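# Unplug the clipped cord from the power strip

## Task

Pull out the plug whose cord is held in the power strip's wire clip, and leave that plug away from the clip. At the end, neither gripper may be holding any other loose object.

## Robot and tools

Robot: two arms on one table. left_arm is on the +y side and right_arm on the -y side; these names do not match the left or right of any image. Calibrated bases in the scene frame: left_arm at (+0.036, +0.309, +0.009) m, right_arm at (-0.002, -0.251, +0.037) m, each turned only slightly about z. Each arm ends in a two-finger gripper. Its fingers point along the gripper's +z axis and spread along its y axis. The reported end_effector_position is the spot between the finger pads, about 1 cm short of the fingertips.

Frames: the scene frame has its origin at table-top height, halfway between the two nominal bases, with +z up and +x pointing out over the table. Reported positions (metres), quaternions (wxyz), velocities and Hand targets are all in the scene frame. Offsets you send are not: they run along the axes of that arm's own Hand target. The printed pose can be a few centimetres wrong, more when the arm reaches far.

The 14-number row used by execute_actions and move: one flat list covering both arms, never a list per arm. Numbers 1-7 belong to left_arm and 8-14 to right_arm, each group ordered dx, dy, dz, rx, ry, rz, opening. All are plain numbers from -1 to 1. dx, dy, dz are an offset (not a pose) from that arm's Hand target as it stood when the action or move began, with 1.0 meaning 0.6 m. rx, ry, rz form one rotation vector, also an offset from that start, with 1.0 meaning 180 degrees. Opening is absolute: +1 fully open (0.094 m), -1 closed. Every row of the same action, and every target in the same move list, counts from the same start, not from the previous row. Since each new call starts again from the current Hand target, sending the same offset twice moves the arm twice. To keep an arm still, send six zeros for its pose; to keep its gripper as it is, send its current opening again, because 0 there means half open.

execute_actions(actions, cameras): actions is a list of actions, and each action is up to 15 rows, one per 1/30 s step. If fewer than 15 rows are given, the last row is held until the step count reaches 15. Each action lasts 0.5 s. Images come only when actions is empty or cameras names them; an empty list also reports the scene number and task.

move(target, speed, blend, opening_speed, grip_force, blocking, cameras): a straight-line path for each gripper toward its offset. target is one row or up to 15 rows, with all rows measured from the starting Hand targets. speed is in m/s, from 0.002 to 2.9 (default 0.25), and turning is capped at twice that figure in rad/s. speed can be a single number or one per target. blend is in metres and rounds corners in a list; 0 means stop at each target. opening_speed is how fast the opening command changes, in units of the -1..1 scale per second, at least 0.2. Use it for gentle closing. grip_force is the limit per finger pad, 10 to 50 N, and stays in effect until changed; lower values close more slowly. blocking=false returns after about 0.5 s while the motion continues. All paths end together and are cut off after 10 s. Paths do not avoid obstacles or the other arm. Faster moves lag more, drift more and hit harder. Keep paths away from an arm's own base, or its shoulder posture may flip. The extra move: line reports the outcome: done (within 10 mm and 2 degrees), off_target, moving, held or fault. limits=paced means the commanded pose was clipped; limits=held means steps were withheld.

wait(seconds 0-10) lets time pass with the last commands held. stop brakes a running move. zoom_image(camera, region [x0,y0,x1,y1] in pixels, at most 504 by 504) enlarges part of the newest image from cam_head_left, cam_head_right, cam_high, cam_low, cam_left_wrist or cam_right_wrist. All six images are 672x504. read_manual gives only licence texts. finished_scene(scene) ends the scene for good; make no further call in that reply.

Reading results: Hand target is the last commanded pose after clipping. The gripper often rests a little short of it, sometimes by several centimetres, with no contact involved. A fresh command, even all zeros, asks for the pose again; if it still falls short, send the remaining distance as an offset. Orientation commands are limited to 40 degrees from the measured orientation at each step. grip_measured shows the finger opening on the -1..1 scale. With nothing held it can read slightly wide; when squeezing an object it reads a bit below the object's width. grip_effort_nm is the gripper motor's averaged effort, negative when closing. It is not pad force and never fully returns to zero. Joint torques include gravity, offsets and noise. Joint velocities marked within noise mean the arm is still. Tool commands lists current commands.

Avoid: dropping things, letting go of moving parts, and pushing anything off the table. Do not hit the power strip, table or fixtures hard, or drive far past a contact. Do not press the arms, grippers or wrist cameras into each other, and never close one gripper on the other's fingers. Avoid loading a wrist camera cable, and avoid holding loads or stretched poses for long: MOTOR HOT appears at 75 °C, a fault folds the arm at 90 °C, and it collapses at 100 °C. To release a push, command the target back past where the gripper actually is. To let go, command an opening well above grip_measured. Once the plug is out, set it down on the table clear of the wire clip and open the gripper before finishing.

Each tool is called after ">>>" by a JSON object that holds its "api" and its "payload".

## Session

>>> {"api": "execute_actions", "payload": {"actions": []}}

Scene clock: 0.00 s.
left_arm: end_effector_position=(+0.2482, +0.2444, +0.2874) grip_measured=+1.000 grip_effort_nm=n/a end_effector_quat_wxyz=(+0.471, -0.072, +0.860, -0.185) | right_arm: end_effector_position=(+0.3539, -0.1864, +0.2552) grip_measured=+1.000 grip_effort_nm=n/a end_effector_quat_wxyz=(+0.628, +0.097, +0.739, +0.221)
Joint positions: left_arm=[-0.29 0.557 0.92 -0.873 -0.031 -0.475 0.094] | right_arm=[0.121 1.01 0.38 0.517 -0.06 0.462 0.094]
Joint velocities: within noise
Joint torques (N m): no reading
Heat: left arm: 34 °C; right arm: 26 °C.
Hand target: left_arm +0.2470, +0.2451, +0.2911; +0.475, -0.071, +0.857, -0.185 | right_arm +0.3547, -0.1863, +0.2650; +0.638, +0.095, +0.731, +0.222
Tool commands: left_gripper/opening=+1.0 right_gripper/opening=+1.0
camera_calibration:
cam_left_wrist: T_world_to_cam=[[-0.0189216, -0.924552, 0.380585, 0.125591], [-0.847457, -0.187152, -0.49678, 0.437429], [0.530526, -0.331929, -0.779978, 0.262404], [0, 0, 0, 1]] pos_world=[0.233866, 0.285081, 0.374177]
cam_right_wrist: T_world_to_cam=[[0.136134, -0.877373, -0.460092, -0.0945359], [-0.583596, 0.304262, -0.752888, 0.494294], [0.800552, 0.371001, -0.470611, -0.00643685], [0, 0, 0, 1]] pos_world=[0.306491, -0.23095, 0.325624]

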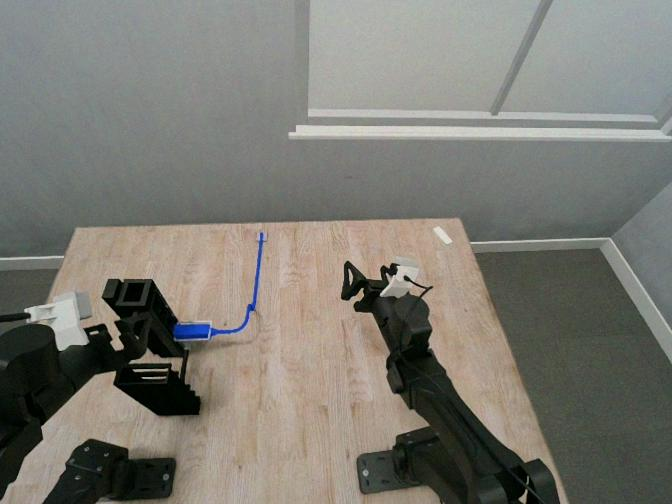

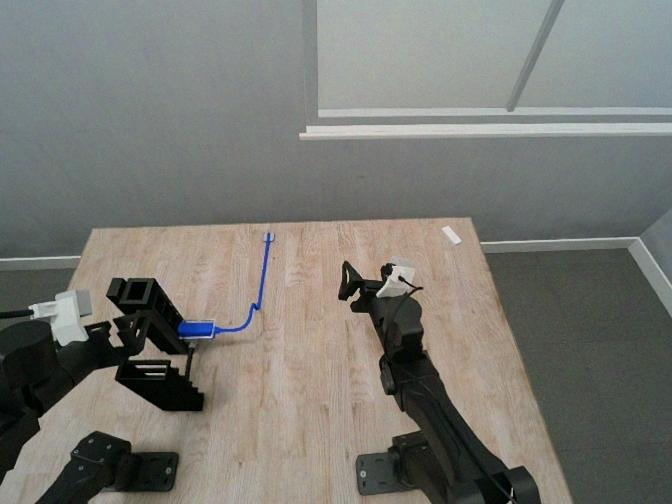

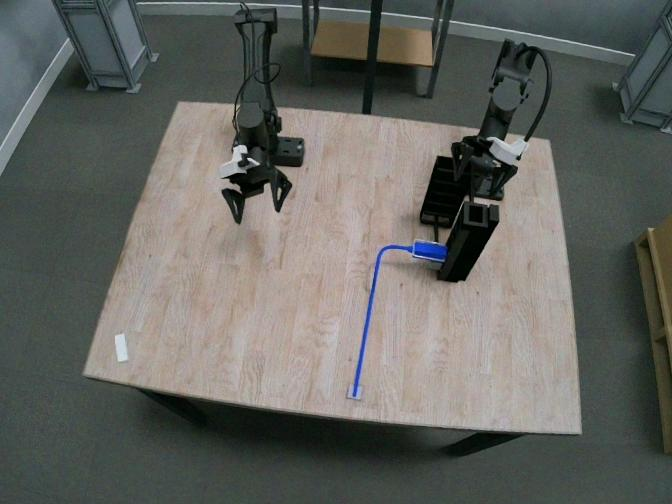

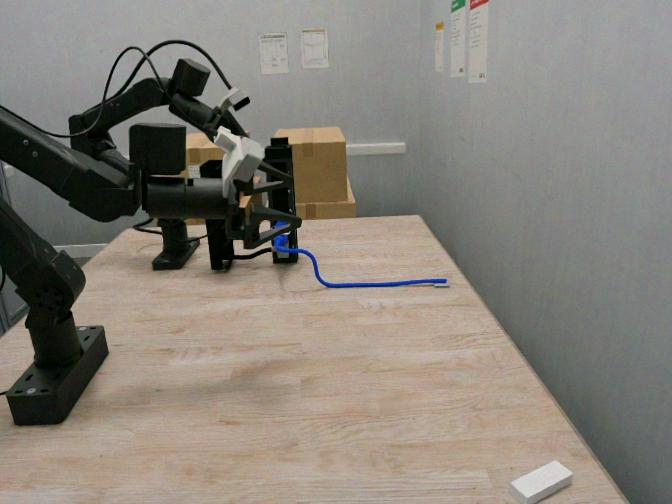

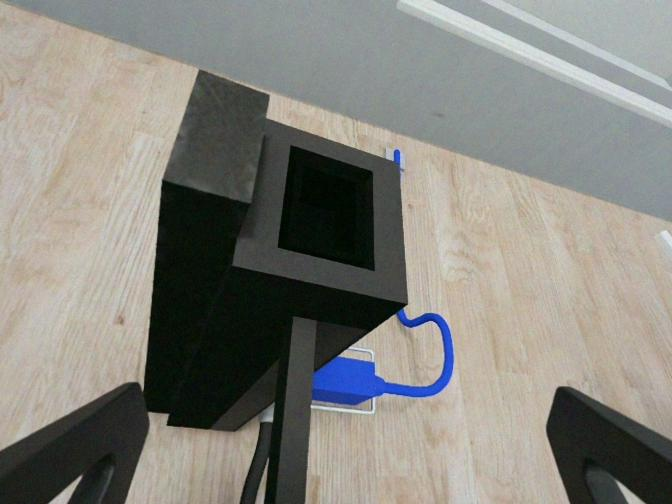

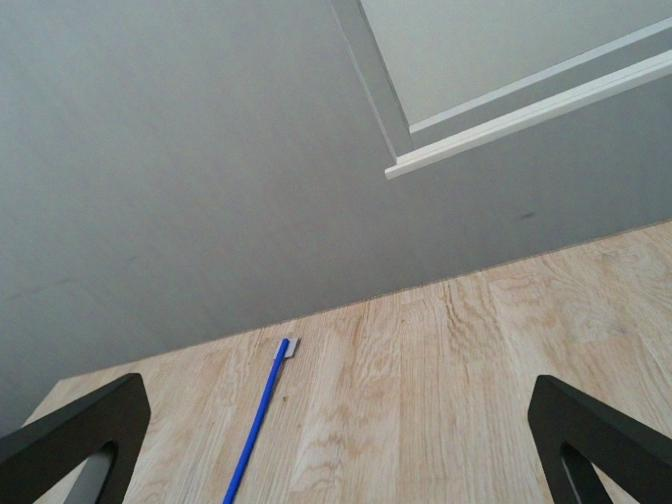

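>>> {"api": "zoom_image", "payload": {"camera": "cam_high", "region": [330, 130, 530, 290]}}

>>> {"api": "zoom_image", "payload": {"camera": "cam_low", "region": [190, 120, 350, 300]}}

>>> {"api": "zoom_image", "payload": {"camera": "cam_head_right", "region": [90, 260, 290, 420]}}

>>> {"api": "zoom_image", "payload": {"camera": "cam_left_wrist", "region": [210, 280, 470, 504]}}

Scaled by 2.520 from the camera's 672x504 image, which has a finer 960x720 frame.

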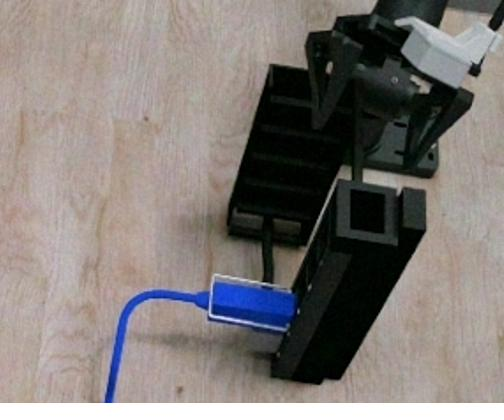

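Scaled by 2.800 from the camera's 672x504 image, which has a finer 960x720 frame.

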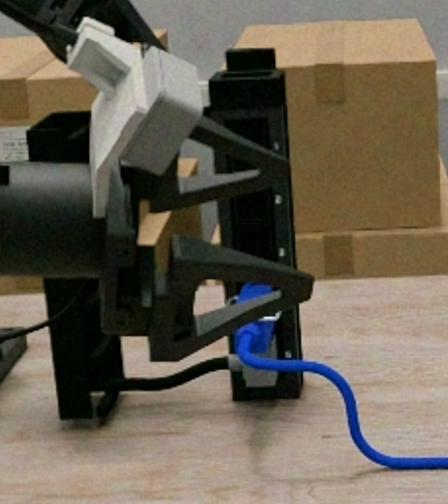

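Scaled by 2.520 from the camera's 672x504 image, which has a finer 960x720 frame.

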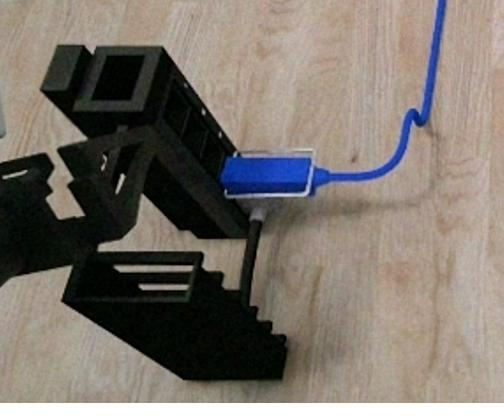

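Scaled by 1.938 from the camera's 672x504 image, which has a finer 960x720 frame.

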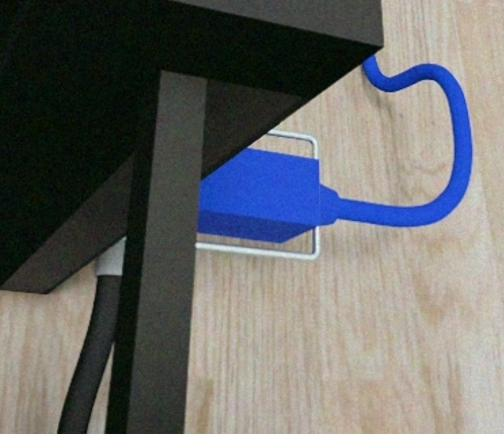

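>>> {"api": "move", "payload": {"target": [0,0,0,0,0,0,1,0.171,0.165,-0.04,-0.389,0.214,-0.2546,1], "speed": 0.4, "cameras": ["cam_right_wrist","cam_head_right","cam_low"]}}

>>> {"api": "zoom_image", "payload": {"camera": "cam_right_wrist", "region": [200, 100, 500, 400]}}

Scene clock: 25.00 s.
left_arm: end_effector_position=(+0.2482, +0.2444, +0.2874) grip_measured=+1.000 grip_effort_nm=0.00 end_effector_quat_wxyz=(+0.471, -0.072, +0.860, -0.185) | right_arm: end_effector_position=(+0.2956, -0.0645, +0.2112) grip_measured=+1.000 grip_effort_nm=0.01 end_effector_quat_wxyz=(-0.347, +0.608, -0.622, -0.352)
Joint positions: left_arm=[-0.29 0.557 0.92 -0.873 -0.031 -0.475 0.094] | right_arm=[0.077 1.641 1.216 -0.968 -1.024 -1.347 0.094]
Joint torques (N m): left_arm=[0.02 1.54 8.35 1.28 -0.06 -0.01] | right_arm=[0.68 -6.48 10.03 0.63 -0.59 -0.14]
Heat: left arm: 37 °C; right arm: 29 °C.
Hand target: left_arm +0.2470, +0.2451, +0.2911; +0.475, -0.071, +0.857, -0.185 | right_arm +0.2997, -0.0605, +0.2199; -0.354, +0.612, -0.612, -0.354
Off the commanded pose: left_arm 0.004 m, 1 deg | right_arm 0.010 m, 2 deg.
move: done
camera_calibration:
cam_right_wrist: T_world_to_cam=[[0.99947, -0.0159509, -0.0283702, -0.290631], [-0.029173, -0.82553, -0.563604, 0.113201], [-0.0144304, 0.564133, -0.825558, 0.302677], [0, 0, 0, 1]] pos_world=[0.298147, -0.0819358, 0.305433]
Images, in order (width x height): cam_head_right 672x504, cam_low 672x504, cam_right_wrist 672x504.

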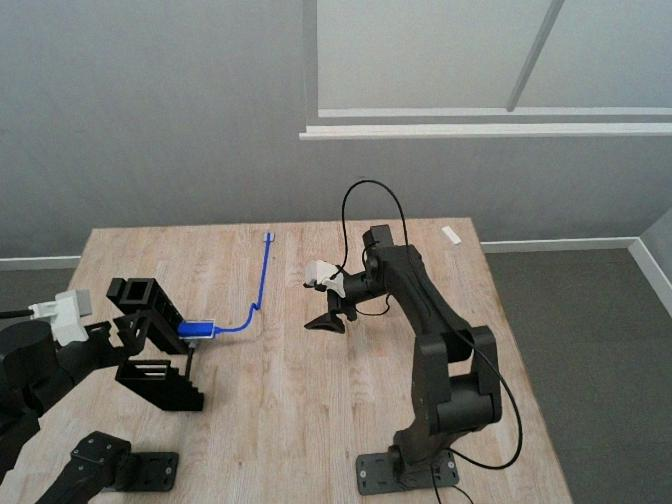

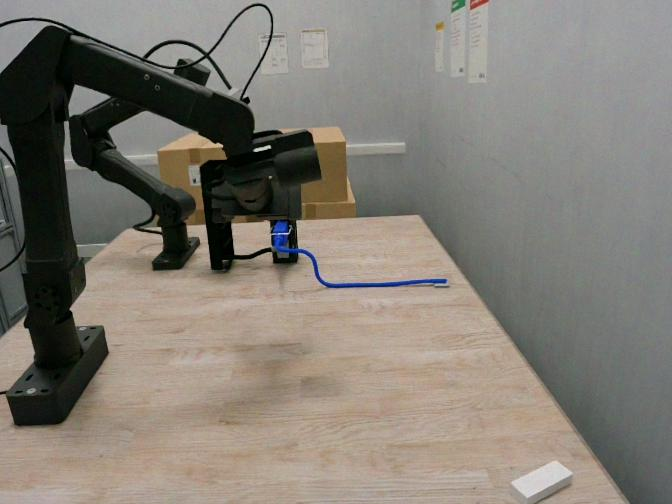

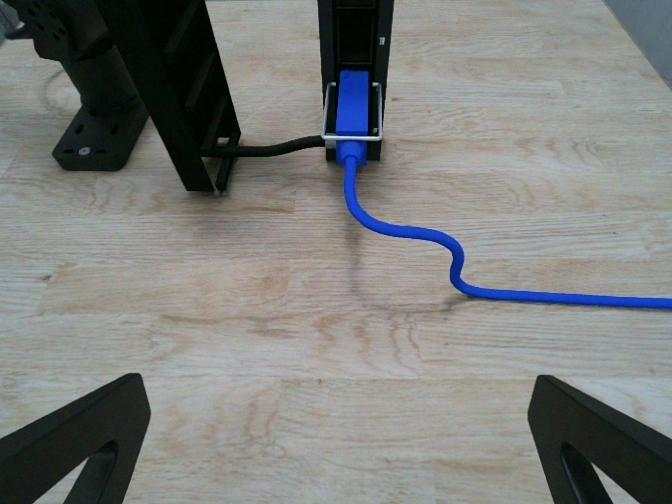

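Scaled by 1.680 from the camera's 672x504 image, which has a finer 960x720 frame.

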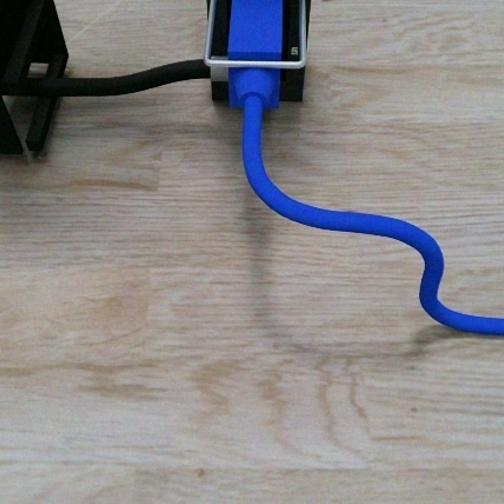

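>>> {"api": "move", "payload": {"target": [0,0,0,0,0,0,1,0.06,0.025,0.323,0,0,0,-1], "cameras": ["cam_right_wrist","cam_head_right","cam_low"]}}

>>> {"api": "zoom_image", "payload": {"camera": "cam_right_wrist", "region": [180, 100, 520, 500]}}

>>> {"api": "zoom_image", "payload": {"camera": "cam_head_right", "region": [130, 260, 330, 410]}}

Scene clock: 40.20 s.
left_arm: end_effector_position=(+0.2482, +0.2444, +0.2874) grip_measured=+1.000 grip_effort_nm=0.00 end_effector_quat_wxyz=(+0.471, -0.072, +0.860, -0.185) | right_arm: end_effector_position=(+0.2891, +0.0901, +0.0981) grip_measured=-0.992 grip_effort_nm=-0.40 end_effector_quat_wxyz=(-0.359, +0.614, -0.610, -0.349)
Joint positions: left_arm=[-0.29 0.557 0.92 -0.873 -0.031 -0.475 0.094] | right_arm=[0.54 1.901 0.939 0.15 -0.814 -0.672 0]
Joint torques (N m): left_arm=[-0.05 1.59 8.36 1.28 -0.05 -0.01] | right_arm=[0.34 -8.68 4.7 1.92 -0.34 0.01]
Heat: left arm: 37 °C; right arm: 27 °C.
Hand target: left_arm +0.2470, +0.2451, +0.2911; +0.475, -0.071, +0.857, -0.185 | right_arm +0.2846, +0.0895, +0.0920; -0.354, +0.612, -0.612, -0.354
Off the commanded pose: left_arm 0.004 m, 1 deg | right_arm 0.008 m, 1 deg.
move: done
camera_calibration:
cam_right_wrist: T_world_to_cam=[[0.999986, -0.00476608, 0.00213187, -0.289098], [-0.00266242, -0.816718, -0.577032, 0.169874], [0.00449131, 0.577018, -0.816719, 0.114533], [0, 0, 0, 1]] pos_world=[0.289032, 0.0712735, 0.19218]
Images, in order (width x height): cam_head_right 672x504, cam_low 672x504, cam_right_wrist 672x504.

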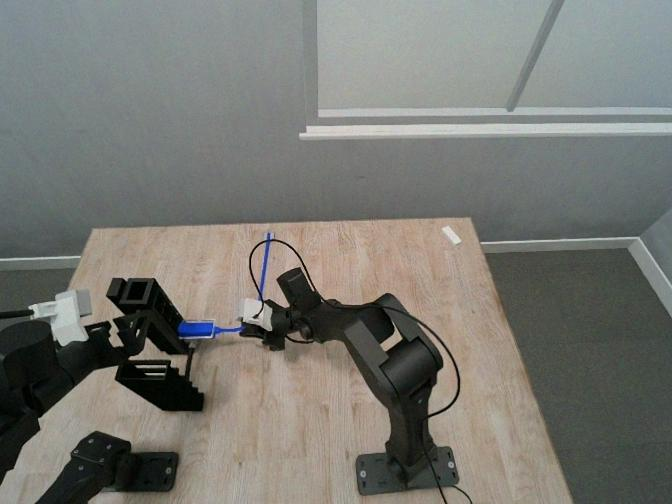

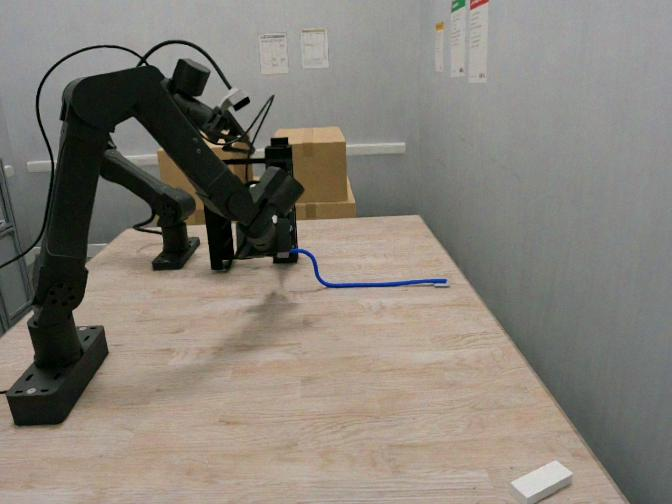

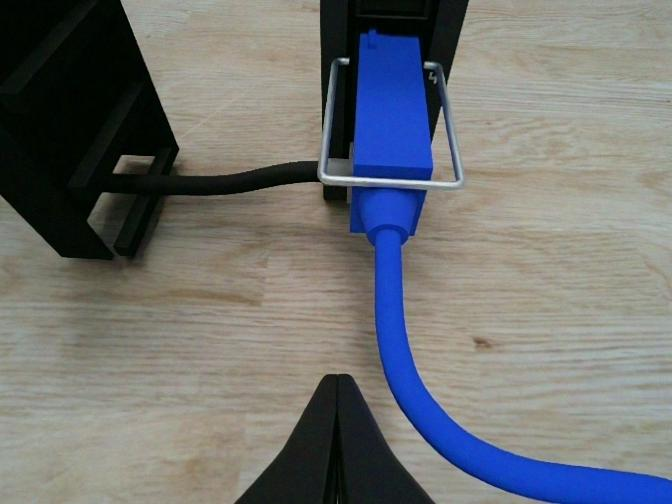

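Scaled by 1.260 from the camera's 672x504 image, which has a finer 960x720 frame.

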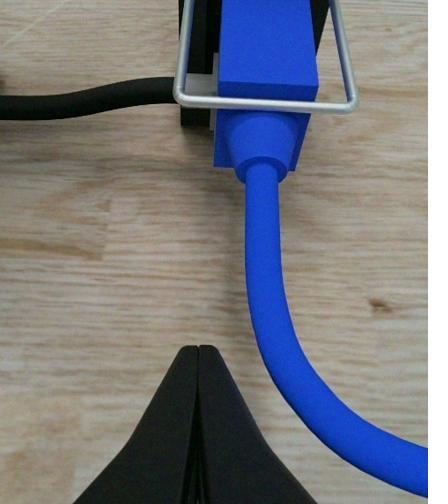

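Scaled by 2.520 from the camera's 672x504 image, which has a finer 960x720 frame.

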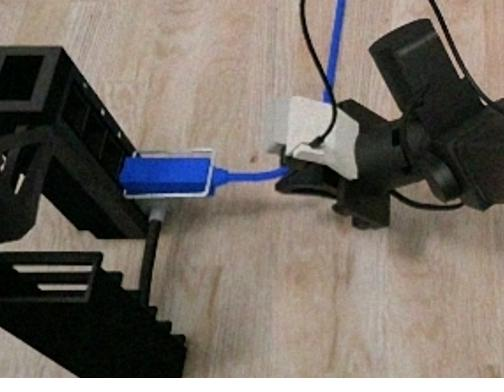

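>>> {"api": "move", "payload": {"target": [[0,0,0,0,0,0,1,0.033,0.008,0.042,0,0,0,-1],[0,0,0,0,0,0,1,-0.027,0.008,0.144,0,0,0,-1]], "speed": 0.15, "blend": [0.01,0], "cameras": ["cam_right_wrist","cam_head_right","cam_high"]}}

>>> {"api": "zoom_image", "payload": {"camera": "cam_head_right", "region": [130, 260, 330, 410]}}

Scene clock: 58.40 s.
left_arm: end_effector_position=(+0.2482, +0.2444, +0.2874) grip_measured=+1.000 grip_effort_nm=0.00 end_effector_quat_wxyz=(+0.471, -0.072, +0.860, -0.185) | right_arm: end_effector_position=(+0.2730, +0.1624, +0.0563) grip_measured=-0.992 grip_effort_nm=-0.40 end_effector_quat_wxyz=(-0.340, +0.612, -0.621, -0.352)
Joint positions: left_arm=[-0.29 0.557 0.92 -0.873 -0.031 -0.475 0.094] | right_arm=[0.725 2.11 1.048 0.325 -0.681 -0.494 0]
Joint torques (N m): left_arm=[0.01 1.59 8.34 1.28 -0.04 0] | right_arm=[0.54 -9.73 8.85 2.11 -0.24 0.04]
Heat: left arm: 38 °C; right arm: 28 °C.
Hand target: left_arm +0.2470, +0.2451, +0.2911; +0.475, -0.071, +0.857, -0.185 | right_arm +0.2796, +0.1725, +0.0629; -0.354, +0.612, -0.612, -0.354
Off the commanded pose: left_arm 0.004 m, 1 deg | right_arm 0.014 m, 2 deg.
move: off_target (right_arm)
camera_calibration:
cam_right_wrist: T_world_to_cam=[[0.999414, -0.00498926, -0.0338505, -0.270331], [-0.0229219, -0.83213, -0.554106, 0.211447], [-0.0254035, 0.554557, -0.831758, 0.0514524], [0, 0, 0, 1]] pos_world=[0.276326, 0.146069, 0.150809]
Images, in order (width x height): cam_head_right 672x504, cam_high 672x504, cam_right_wrist 672x504.

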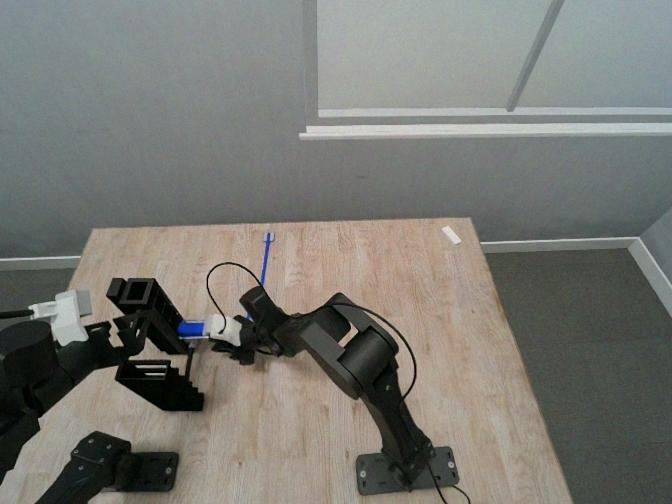

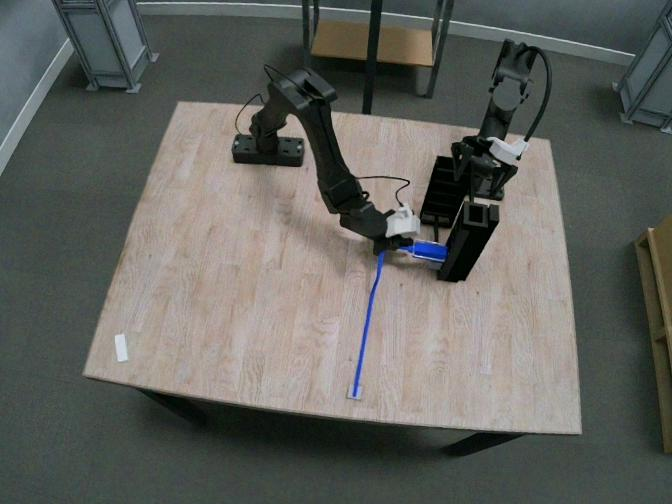

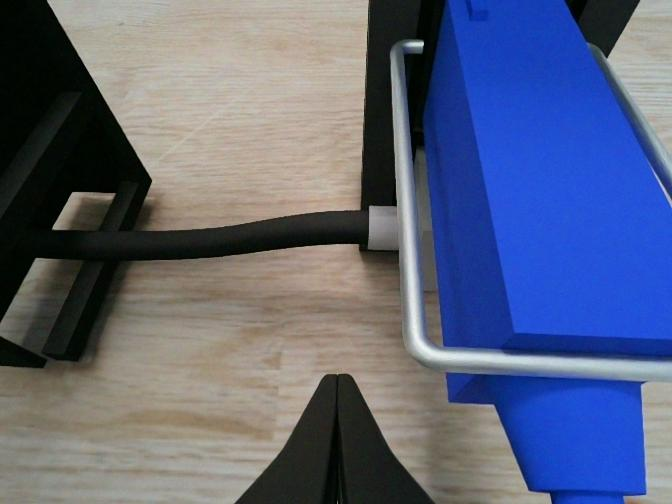

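Scaled by 2.520 from the camera's 672x504 image, which has a finer 960x720 frame.

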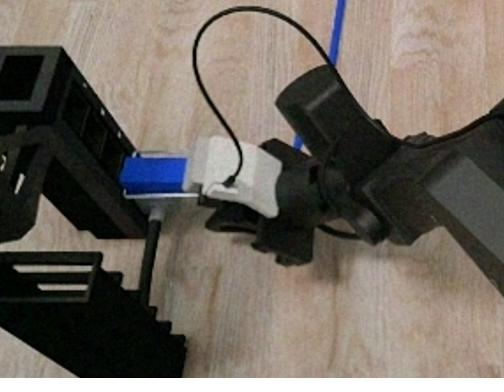

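>>> {"api": "move", "payload": {"target": [[0,0,0,0,0,0,1,-0.028,-0.02,0.009,0,0,0,-1],[0,0,0,0,0,0,1,-0.076,-0.02,-0.019,0,0,0,-1],[0,0,0,0,0,0,1,-0.152,-0.02,-0.020,0,0,0,-1],[0,0,0,0,0,0,1,-0.216,-0.02,-0.009,0,0,0,-1]], "speed": 0.07, "blend": [0.003,0.005,0.01,0], "cameras": ["cam_right_wrist","cam_head_right","cam_low"]}}

>>> {"api": "zoom_image", "payload": {"camera": "cam_head_right", "region": [130, 260, 330, 410]}}

Scene clock: 69.30 s.
left_arm: end_effector_position=(+0.2482, +0.2444, +0.2874) grip_measured=+1.000 grip_effort_nm=0.00 end_effector_quat_wxyz=(+0.471, -0.072, +0.860, -0.185) | right_arm: end_effector_position=(+0.2752, +0.1661, +0.0778) grip_measured=-0.993 grip_effort_nm=-0.38 end_effector_quat_wxyz=(+0.221, -0.591, +0.713, +0.304)
Joint positions: left_arm=[-0.29 0.557 0.92 -0.873 -0.031 -0.475 0.094] | right_arm=[0.769 2.078 1.34 -0.257 -0.546 -0.425 0]
Joint torques (N m): left_arm=[0.03 1.59 8.34 1.28 -0.03 -0.01] | right_arm=[3.33 -20.34 14.72 3.26 -0.95 -0.25]
Heat: left arm: 38 °C; right arm: 30 °C.
Hand target: left_arm +0.2470, +0.2451, +0.2911; +0.475, -0.071, +0.857, -0.185 | right_arm +0.2915, +0.2325, +0.1780; +0.354, -0.612, +0.612, +0.354
Off the commanded pose: left_arm 0.004 m, 1 deg | right_arm 0.121 m, 20 deg.
move: off_target (right_arm)
camera_calibration:
cam_right_wrist: T_world_to_cam=[[0.975291, -0.121008, -0.184839, -0.234161], [-0.174667, -0.934639, -0.309743, 0.266381], [-0.135276, 0.334375, -0.932681, 0.141888], [0, 0, 0, 1]] pos_world=[0.294097, 0.173191, 0.171564]
Images, in order (width x height): cam_head_right 672x504, cam_low 672x504, cam_right_wrist 672x504.

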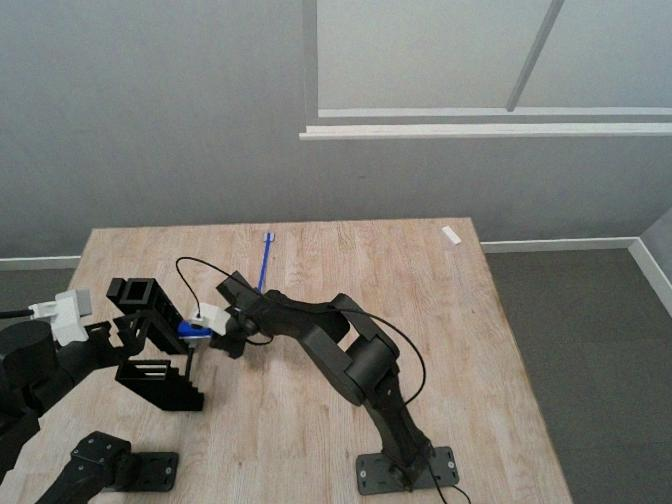

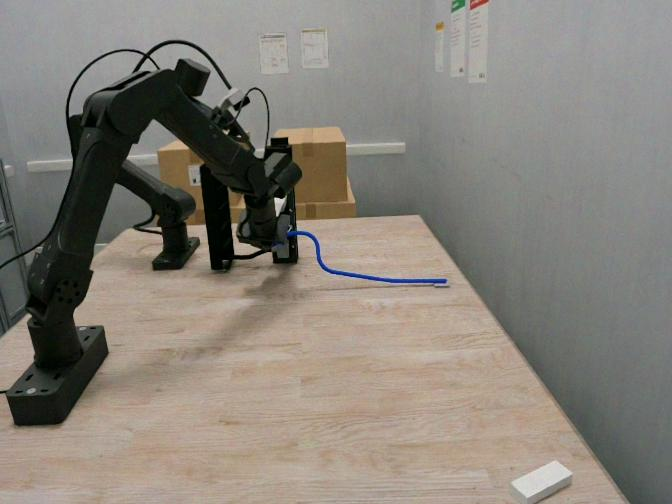

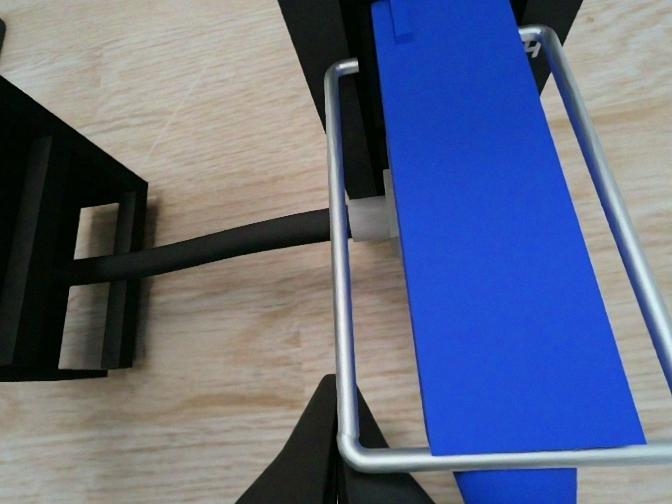

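Scaled by 2.520 from the camera's 672x504 image, which has a finer 960x720 frame.

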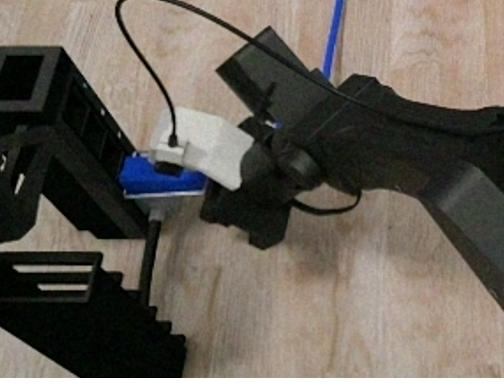

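>>> {"api": "move", "payload": {"target": [[0,0,0,0,0,0,1,0.221,0.021,0.004,0,0,0,-1],[0,0,0,0,0,0,1,0.247,0.021,-0.035,0,0,0,-1]], "cameras": ["cam_right_wrist","cam_head_right","cam_low"]}}

>>> {"api": "zoom_image", "payload": {"camera": "cam_head_right", "region": [130, 260, 330, 410]}}

>>> {"api": "zoom_image", "payload": {"camera": "cam_low", "region": [220, 180, 340, 290]}}

Scene clock: 79.10 s.
left_arm: end_effector_position=(+0.2482, +0.2444, +0.2874) grip_measured=+1.000 grip_effort_nm=0.00 end_effector_quat_wxyz=(+0.471, -0.072, +0.860, -0.185) | right_arm: end_effector_position=(+0.2794, +0.1440, +0.0524) grip_measured=-0.993 grip_effort_nm=-0.38 end_effector_quat_wxyz=(-0.349, +0.613, -0.614, -0.354)
Joint positions: left_arm=[-0.29 0.557 0.92 -0.873 -0.031 -0.475 0.094] | right_arm=[0.675 2.106 1.002 0.363 -0.725 -0.539 0]
Joint torques (N m): left_arm=[-0.03 1.57 8.34 1.27 -0.05 -0.01] | right_arm=[-0.44 -13.34 4.27 1.8 -0.3 -0.09]
Heat: left arm: 38 °C; right arm: 34 °C.
Hand target: left_arm +0.2470, +0.2451, +0.2911; +0.475, -0.071, +0.857, -0.185 | right_arm +0.2790, +0.1404, +0.0599; -0.354, +0.612, -0.612, -0.354
Off the commanded pose: left_arm 0.004 m, 1 deg | right_arm 0.008 m, 1 deg.
move: done
camera_calibration:
cam_right_wrist: T_world_to_cam=[[0.999825, 0.000705416, -0.0186742, -0.278621], [-0.0100688, -0.8215, -0.570119, 0.189931], [-0.015743, 0.570208, -0.82135, 0.0530493], [0, 0, 0, 1]] pos_world=[0.28132, 0.125976, 0.146652]
Images, in order (width x height): cam_head_right 672x504, cam_low 672x504, cam_right_wrist 672x504.

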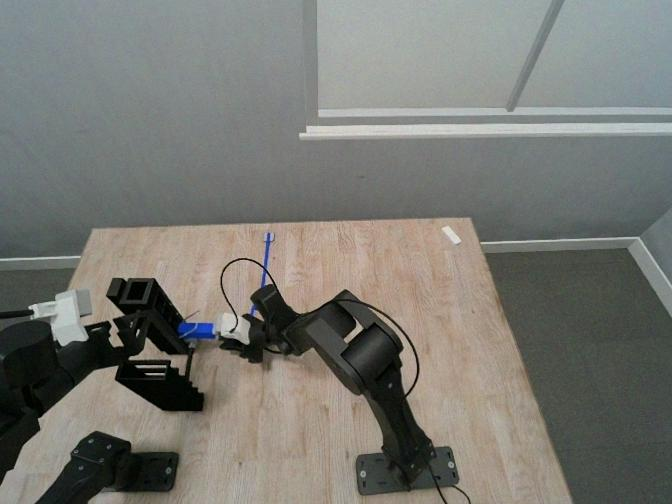

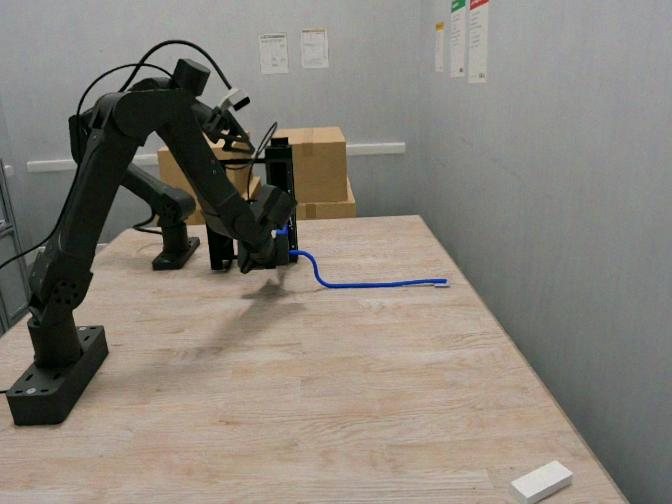

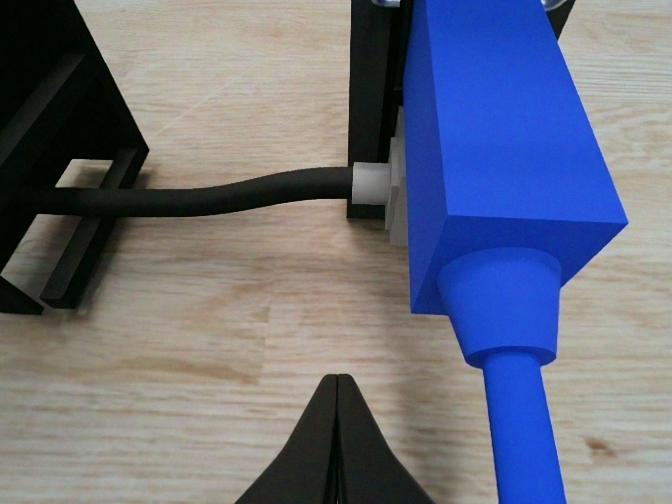

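Scaled by 2.520 from the camera's 672x504 image, which has a finer 960x720 frame.

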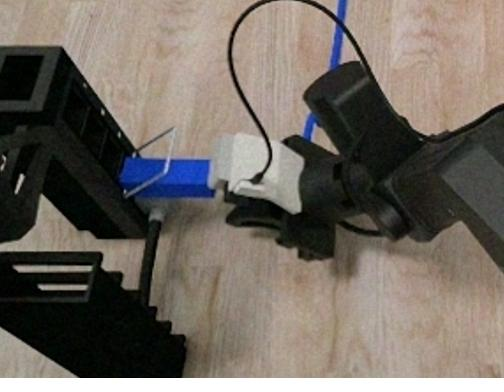

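Scaled by 4.200 from the camera's 672x504 image, which has a finer 960x720 frame.

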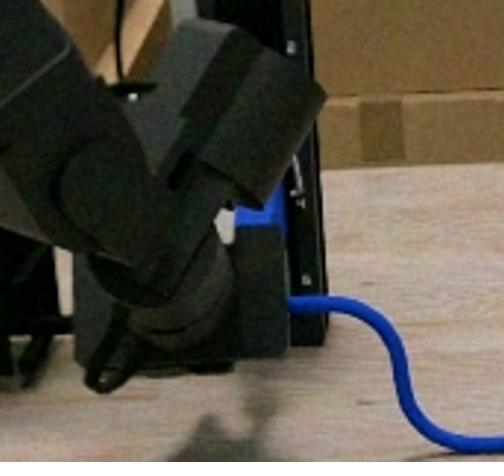

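>>> {"api": "move", "payload": {"target": [[0,0,0,0,0,0,1,0.003,0,-0.104,0,0,0,-1],[0,0,0,0,0,0,1,0.003,-0.052,-0.104,0,0,0,0.4],[0,0,0,0,0,0,1,-0.071,-0.052,0.032,0,0,0,0.4]], "speed": 0.15, "cameras": ["cam_right_wrist","cam_head_right"]}}

>>> {"api": "zoom_image", "payload": {"camera": "cam_head_right", "region": [130, 260, 330, 410]}}

Scene clock: 89.30 s.
left_arm: end_effector_position=(+0.2482, +0.2444, +0.2874) grip_measured=+1.000 grip_effort_nm=0.00 end_effector_quat_wxyz=(+0.471, -0.072, +0.860, -0.185) | right_arm: end_effector_position=(+0.3174, +0.1527, +0.0690) grip_measured=+0.399 grip_effort_nm=0.06 end_effector_quat_wxyz=(+0.334, -0.596, +0.653, +0.326)
Joint positions: left_arm=[-0.29 0.557 0.92 -0.873 -0.031 -0.475 0.094] | right_arm=[0.659 2.12 1.192 0.137 -0.655 -0.518 0.066]
Joint torques (N m): left_arm=[0.01 1.58 8.34 1.28 -0.03 0] | right_arm=[2.63 -10.59 10.11 2.29 -0.75 -0.11]
Heat: left arm: 38 °C; right arm: 34 °C.
Hand target: left_arm +0.2470, +0.2451, +0.2911; +0.475, -0.071, +0.857, -0.185 | right_arm +0.3102, +0.1783, +0.0874; +0.354, -0.612, +0.612, +0.354
Off the commanded pose: left_arm 0.004 m, 1 deg | right_arm 0.032 m, 6 deg.
move: off_target (right_arm)
camera_calibration:
cam_right_wrist: T_world_to_cam=[[0.996031, -0.0791116, -0.0407796, -0.301426], [-0.0888278, -0.854814, -0.511275, 0.232969], [0.00558889, 0.512869, -0.858449, 0.0668608], [0, 0, 0, 1]] pos_world=[0.32055, 0.141008, 0.164216]
Images, in order (width x height): cam_head_right 672x504, cam_right_wrist 672x504.

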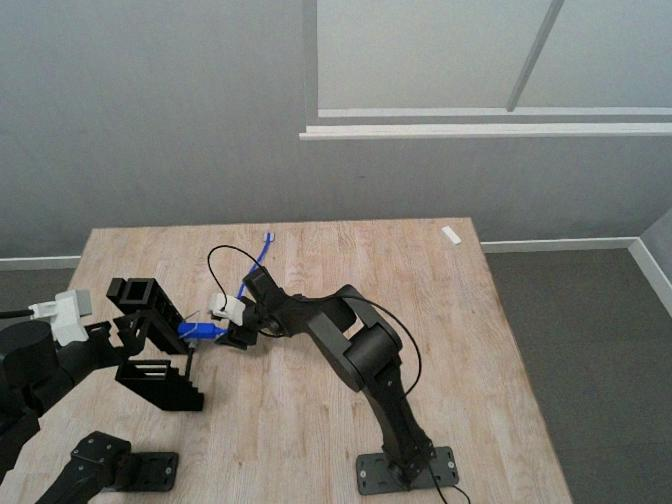

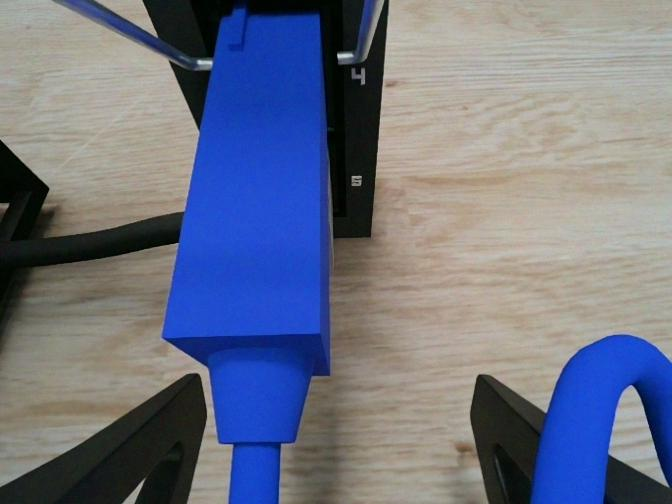

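Scaled by 2.520 from the camera's 672x504 image, which has a finer 960x720 frame.

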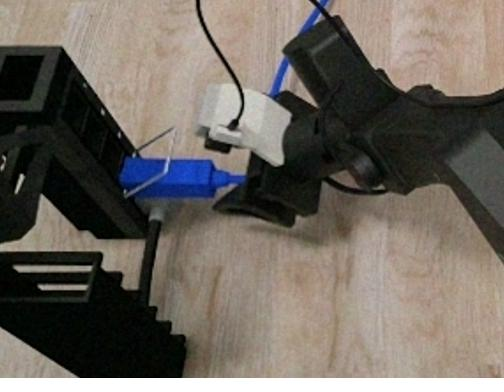

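>>> {"api": "move", "payload": {"target": [[0,0,0,0,0,0,1,0.051,0.015,-0.082,0,0,0,0.4],[0,0,0,0,0,0,1,-0.001,0.017,0.003,0,0,0,0.4]], "speed": 0.12, "cameras": ["cam_right_wrist","cam_low"]}}

Scene clock: 96.07 s.
left_arm: end_effector_position=(+0.2482, +0.2444, +0.2874) grip_measured=+1.000 grip_effort_nm=0.01 end_effector_quat_wxyz=(+0.471, -0.072, +0.860, -0.185) | right_arm: end_effector_position=(+0.3122, +0.1539, +0.0687) grip_measured=+0.399 grip_effort_nm=0.06 end_effector_quat_wxyz=(+0.342, -0.594, +0.654, +0.321)
Joint positions: left_arm=[-0.29 0.557 0.92 -0.873 -0.031 -0.475 0.094] | right_arm=[0.674 2.105 1.154 0.184 -0.631 -0.499 0.066]
Joint torques (N m): left_arm=[-0.06 1.54 8.38 1.28 -0.05 -0.01] | right_arm=[3.04 -10.59 10.11 2.14 -0.83 -0.14]
Heat: left arm: 38 °C; right arm: 32 °C.
Hand target: left_arm +0.2470, +0.2451, +0.2911; +0.475, -0.071, +0.857, -0.185 | right_arm +0.3000, +0.1801, +0.0870; +0.354, -0.612, +0.612, +0.354
Off the commanded pose: left_arm 0.004 m, 1 deg | right_arm 0.034 m, 7 deg.
move: off_target (right_arm)
camera_calibration:
cam_right_wrist: T_world_to_cam=[[0.995422, -0.0915153, -0.0275852, -0.294942], [-0.0926055, -0.851916, -0.515425, 0.23431], [0.023669, 0.51562, -0.856491, 0.059777], [0, 0, 0, 1]] pos_world=[0.313875, 0.141799, 0.163832]
Images, in order (width x height): cam_low 672x504, cam_right_wrist 672x504.

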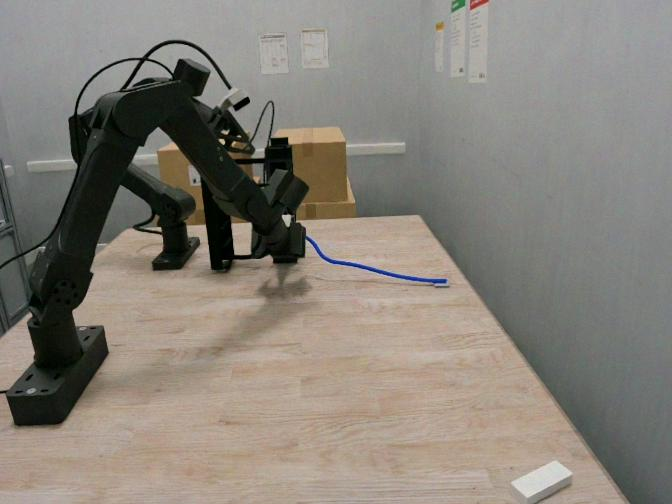

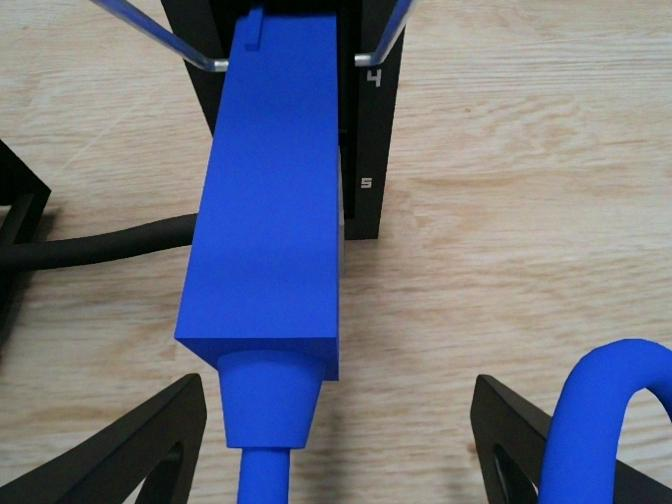

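>>> {"api": "move", "payload": {"target": [0,0,0,0,0,0,1,0.071,0.008,-0.132,0,0,0,0.4], "cameras": ["cam_right_wrist","cam_low"]}}

Scene clock: 102.73 s.
left_arm: end_effector_position=(+0.2482, +0.2444, +0.2874) grip_measured=+1.000 grip_effort_nm=0.01 end_effector_quat_wxyz=(+0.471, -0.072, +0.860, -0.185) | right_arm: end_effector_position=(+0.3021, +0.0876, +0.0703) grip_measured=+0.399 grip_effort_nm=0.06 end_effector_quat_wxyz=(-0.341, +0.606, -0.634, -0.338)
Joint positions: left_arm=[-0.29 0.557 0.92 -0.873 -0.031 -0.475 0.094] | right_arm=[0.528 1.989 0.976 0.15 -0.782 -0.669 0.066]
Joint torques (N m): left_arm=[-0.02 1.61 8.35 1.28 -0.04 -0.02] | right_arm=[0.09 -13.78 5.01 1.66 -0.73 -0.18]
Heat: left arm: 38 °C; right arm: 32 °C.
Hand target: left_arm +0.2470, +0.2451, +0.2911; +0.475, -0.071, +0.857, -0.185 | right_arm +0.2952, +0.0903, +0.0895; -0.354, +0.612, -0.612, -0.354
Off the commanded pose: left_arm 0.004 m, 1 deg | right_arm 0.021 m, 4 deg.
move: off_target (right_arm)
camera_calibration:
cam_right_wrist: T_world_to_cam=[[0.998786, -0.0393416, -0.0296503, -0.296341], [-0.0491151, -0.841919, -0.537363, 0.165295], [-0.00382241, 0.538167, -0.842829, 0.101016], [0, 0, 0, 1]] pos_world=[0.304486, 0.0731431, 0.165176]
Images, in order (width x height): cam_low 672x504, cam_right_wrist 672x504.

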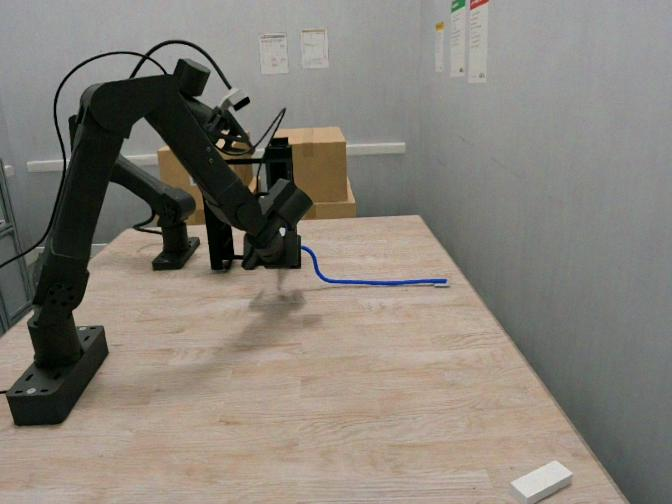

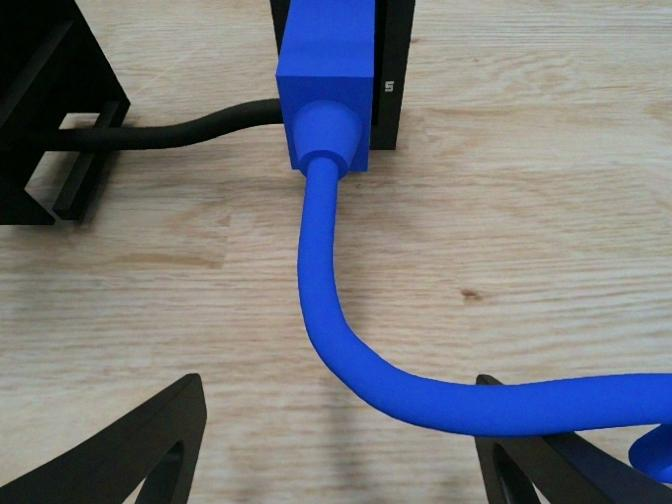

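>>> {"api": "move", "payload": {"target": [[0,0,0,0,0,0,1,0.096,0,-0.118,0,0,0,0.4],[0,0,0,0,0,0,1,-0.098,-0.008,-0.23,0,0,0,0.4],[0,0,0,0,0,0,1,-0.207,-0.01,0.025,0,0.167,0,0.4]], "blend": [0.01,0.03,0], "cameras": ["cam_right_wrist","cam_low","cam_head_right"]}}

Scene clock: 112.57 s.
left_arm: end_effector_position=(+0.2482, +0.2444, +0.2874) grip_measured=+1.000 grip_effort_nm=0.00 end_effector_quat_wxyz=(+0.471, -0.072, +0.860, -0.185) | right_arm: end_effector_position=(+0.2959, +0.1616, +0.1856) grip_measured=+0.399 grip_effort_nm=0.06 end_effector_quat_wxyz=(-0.178, +0.686, -0.681, -0.182)
Joint positions: left_arm=[-0.29 0.557 0.92 -0.873 -0.031 -0.475 0.094] | right_arm=[0.797 2.148 2.029 -1.064 -0.347 -0.688 0.066]
Joint torques (N m): left_arm=[0.01 1.54 8.38 1.29 -0.03 -0.02] | right_arm=[-0.2 -11.21 10.76 1.14 -0.19 0.03]
Heat: left arm: 38 °C; right arm: 33 °C.
Hand target: left_arm +0.2470, +0.2451, +0.2911; +0.475, -0.071, +0.857, -0.185 | right_arm +0.3012, +0.1652, +0.1898; -0.183, +0.683, -0.683, -0.183
Off the commanded pose: left_arm 0.004 m, 1 deg | right_arm 0.008 m, 1 deg.
move: done
camera_calibration:
cam_right_wrist: T_world_to_cam=[[0.999906, 0.000528125, -0.0137023, -0.2936], [-0.000578197, -0.996746, -0.0806103, 0.215065], [-0.0137003, 0.0806107, -0.996652, 0.263652], [0, 0, 0, 1]] pos_world=[0.297309, 0.193267, 0.276082]
Images, in order (width x height): cam_head_right 672x504, cam_low 672x504, cam_right_wrist 672x504.

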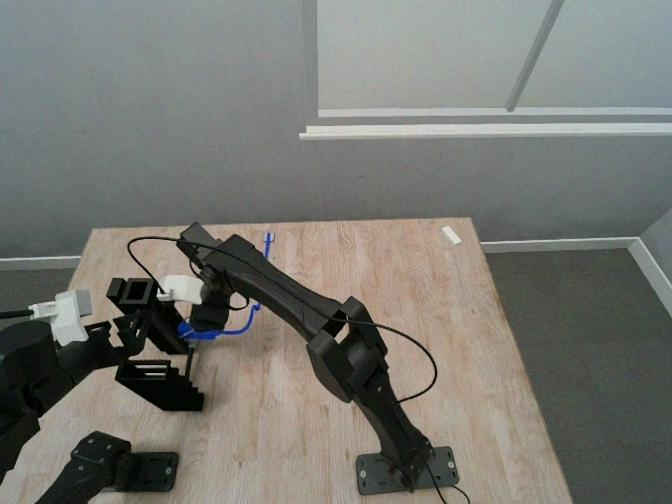

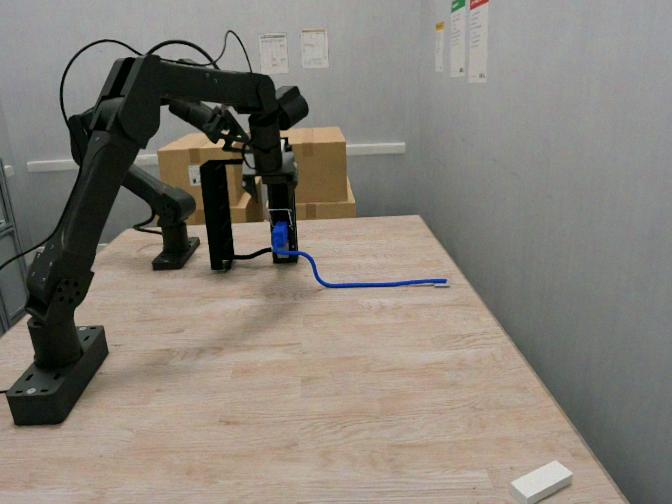

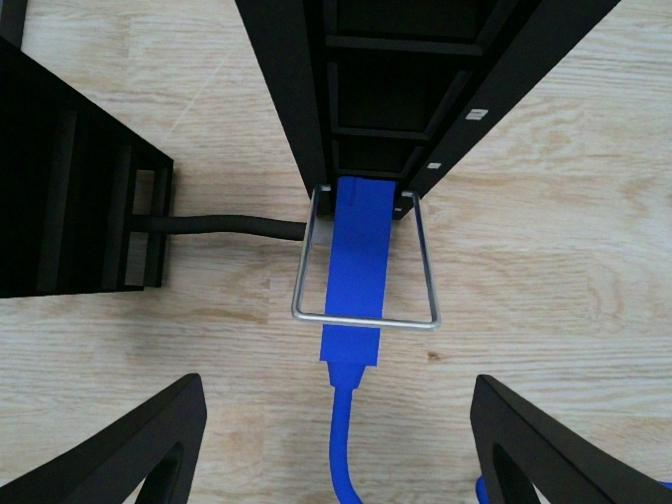

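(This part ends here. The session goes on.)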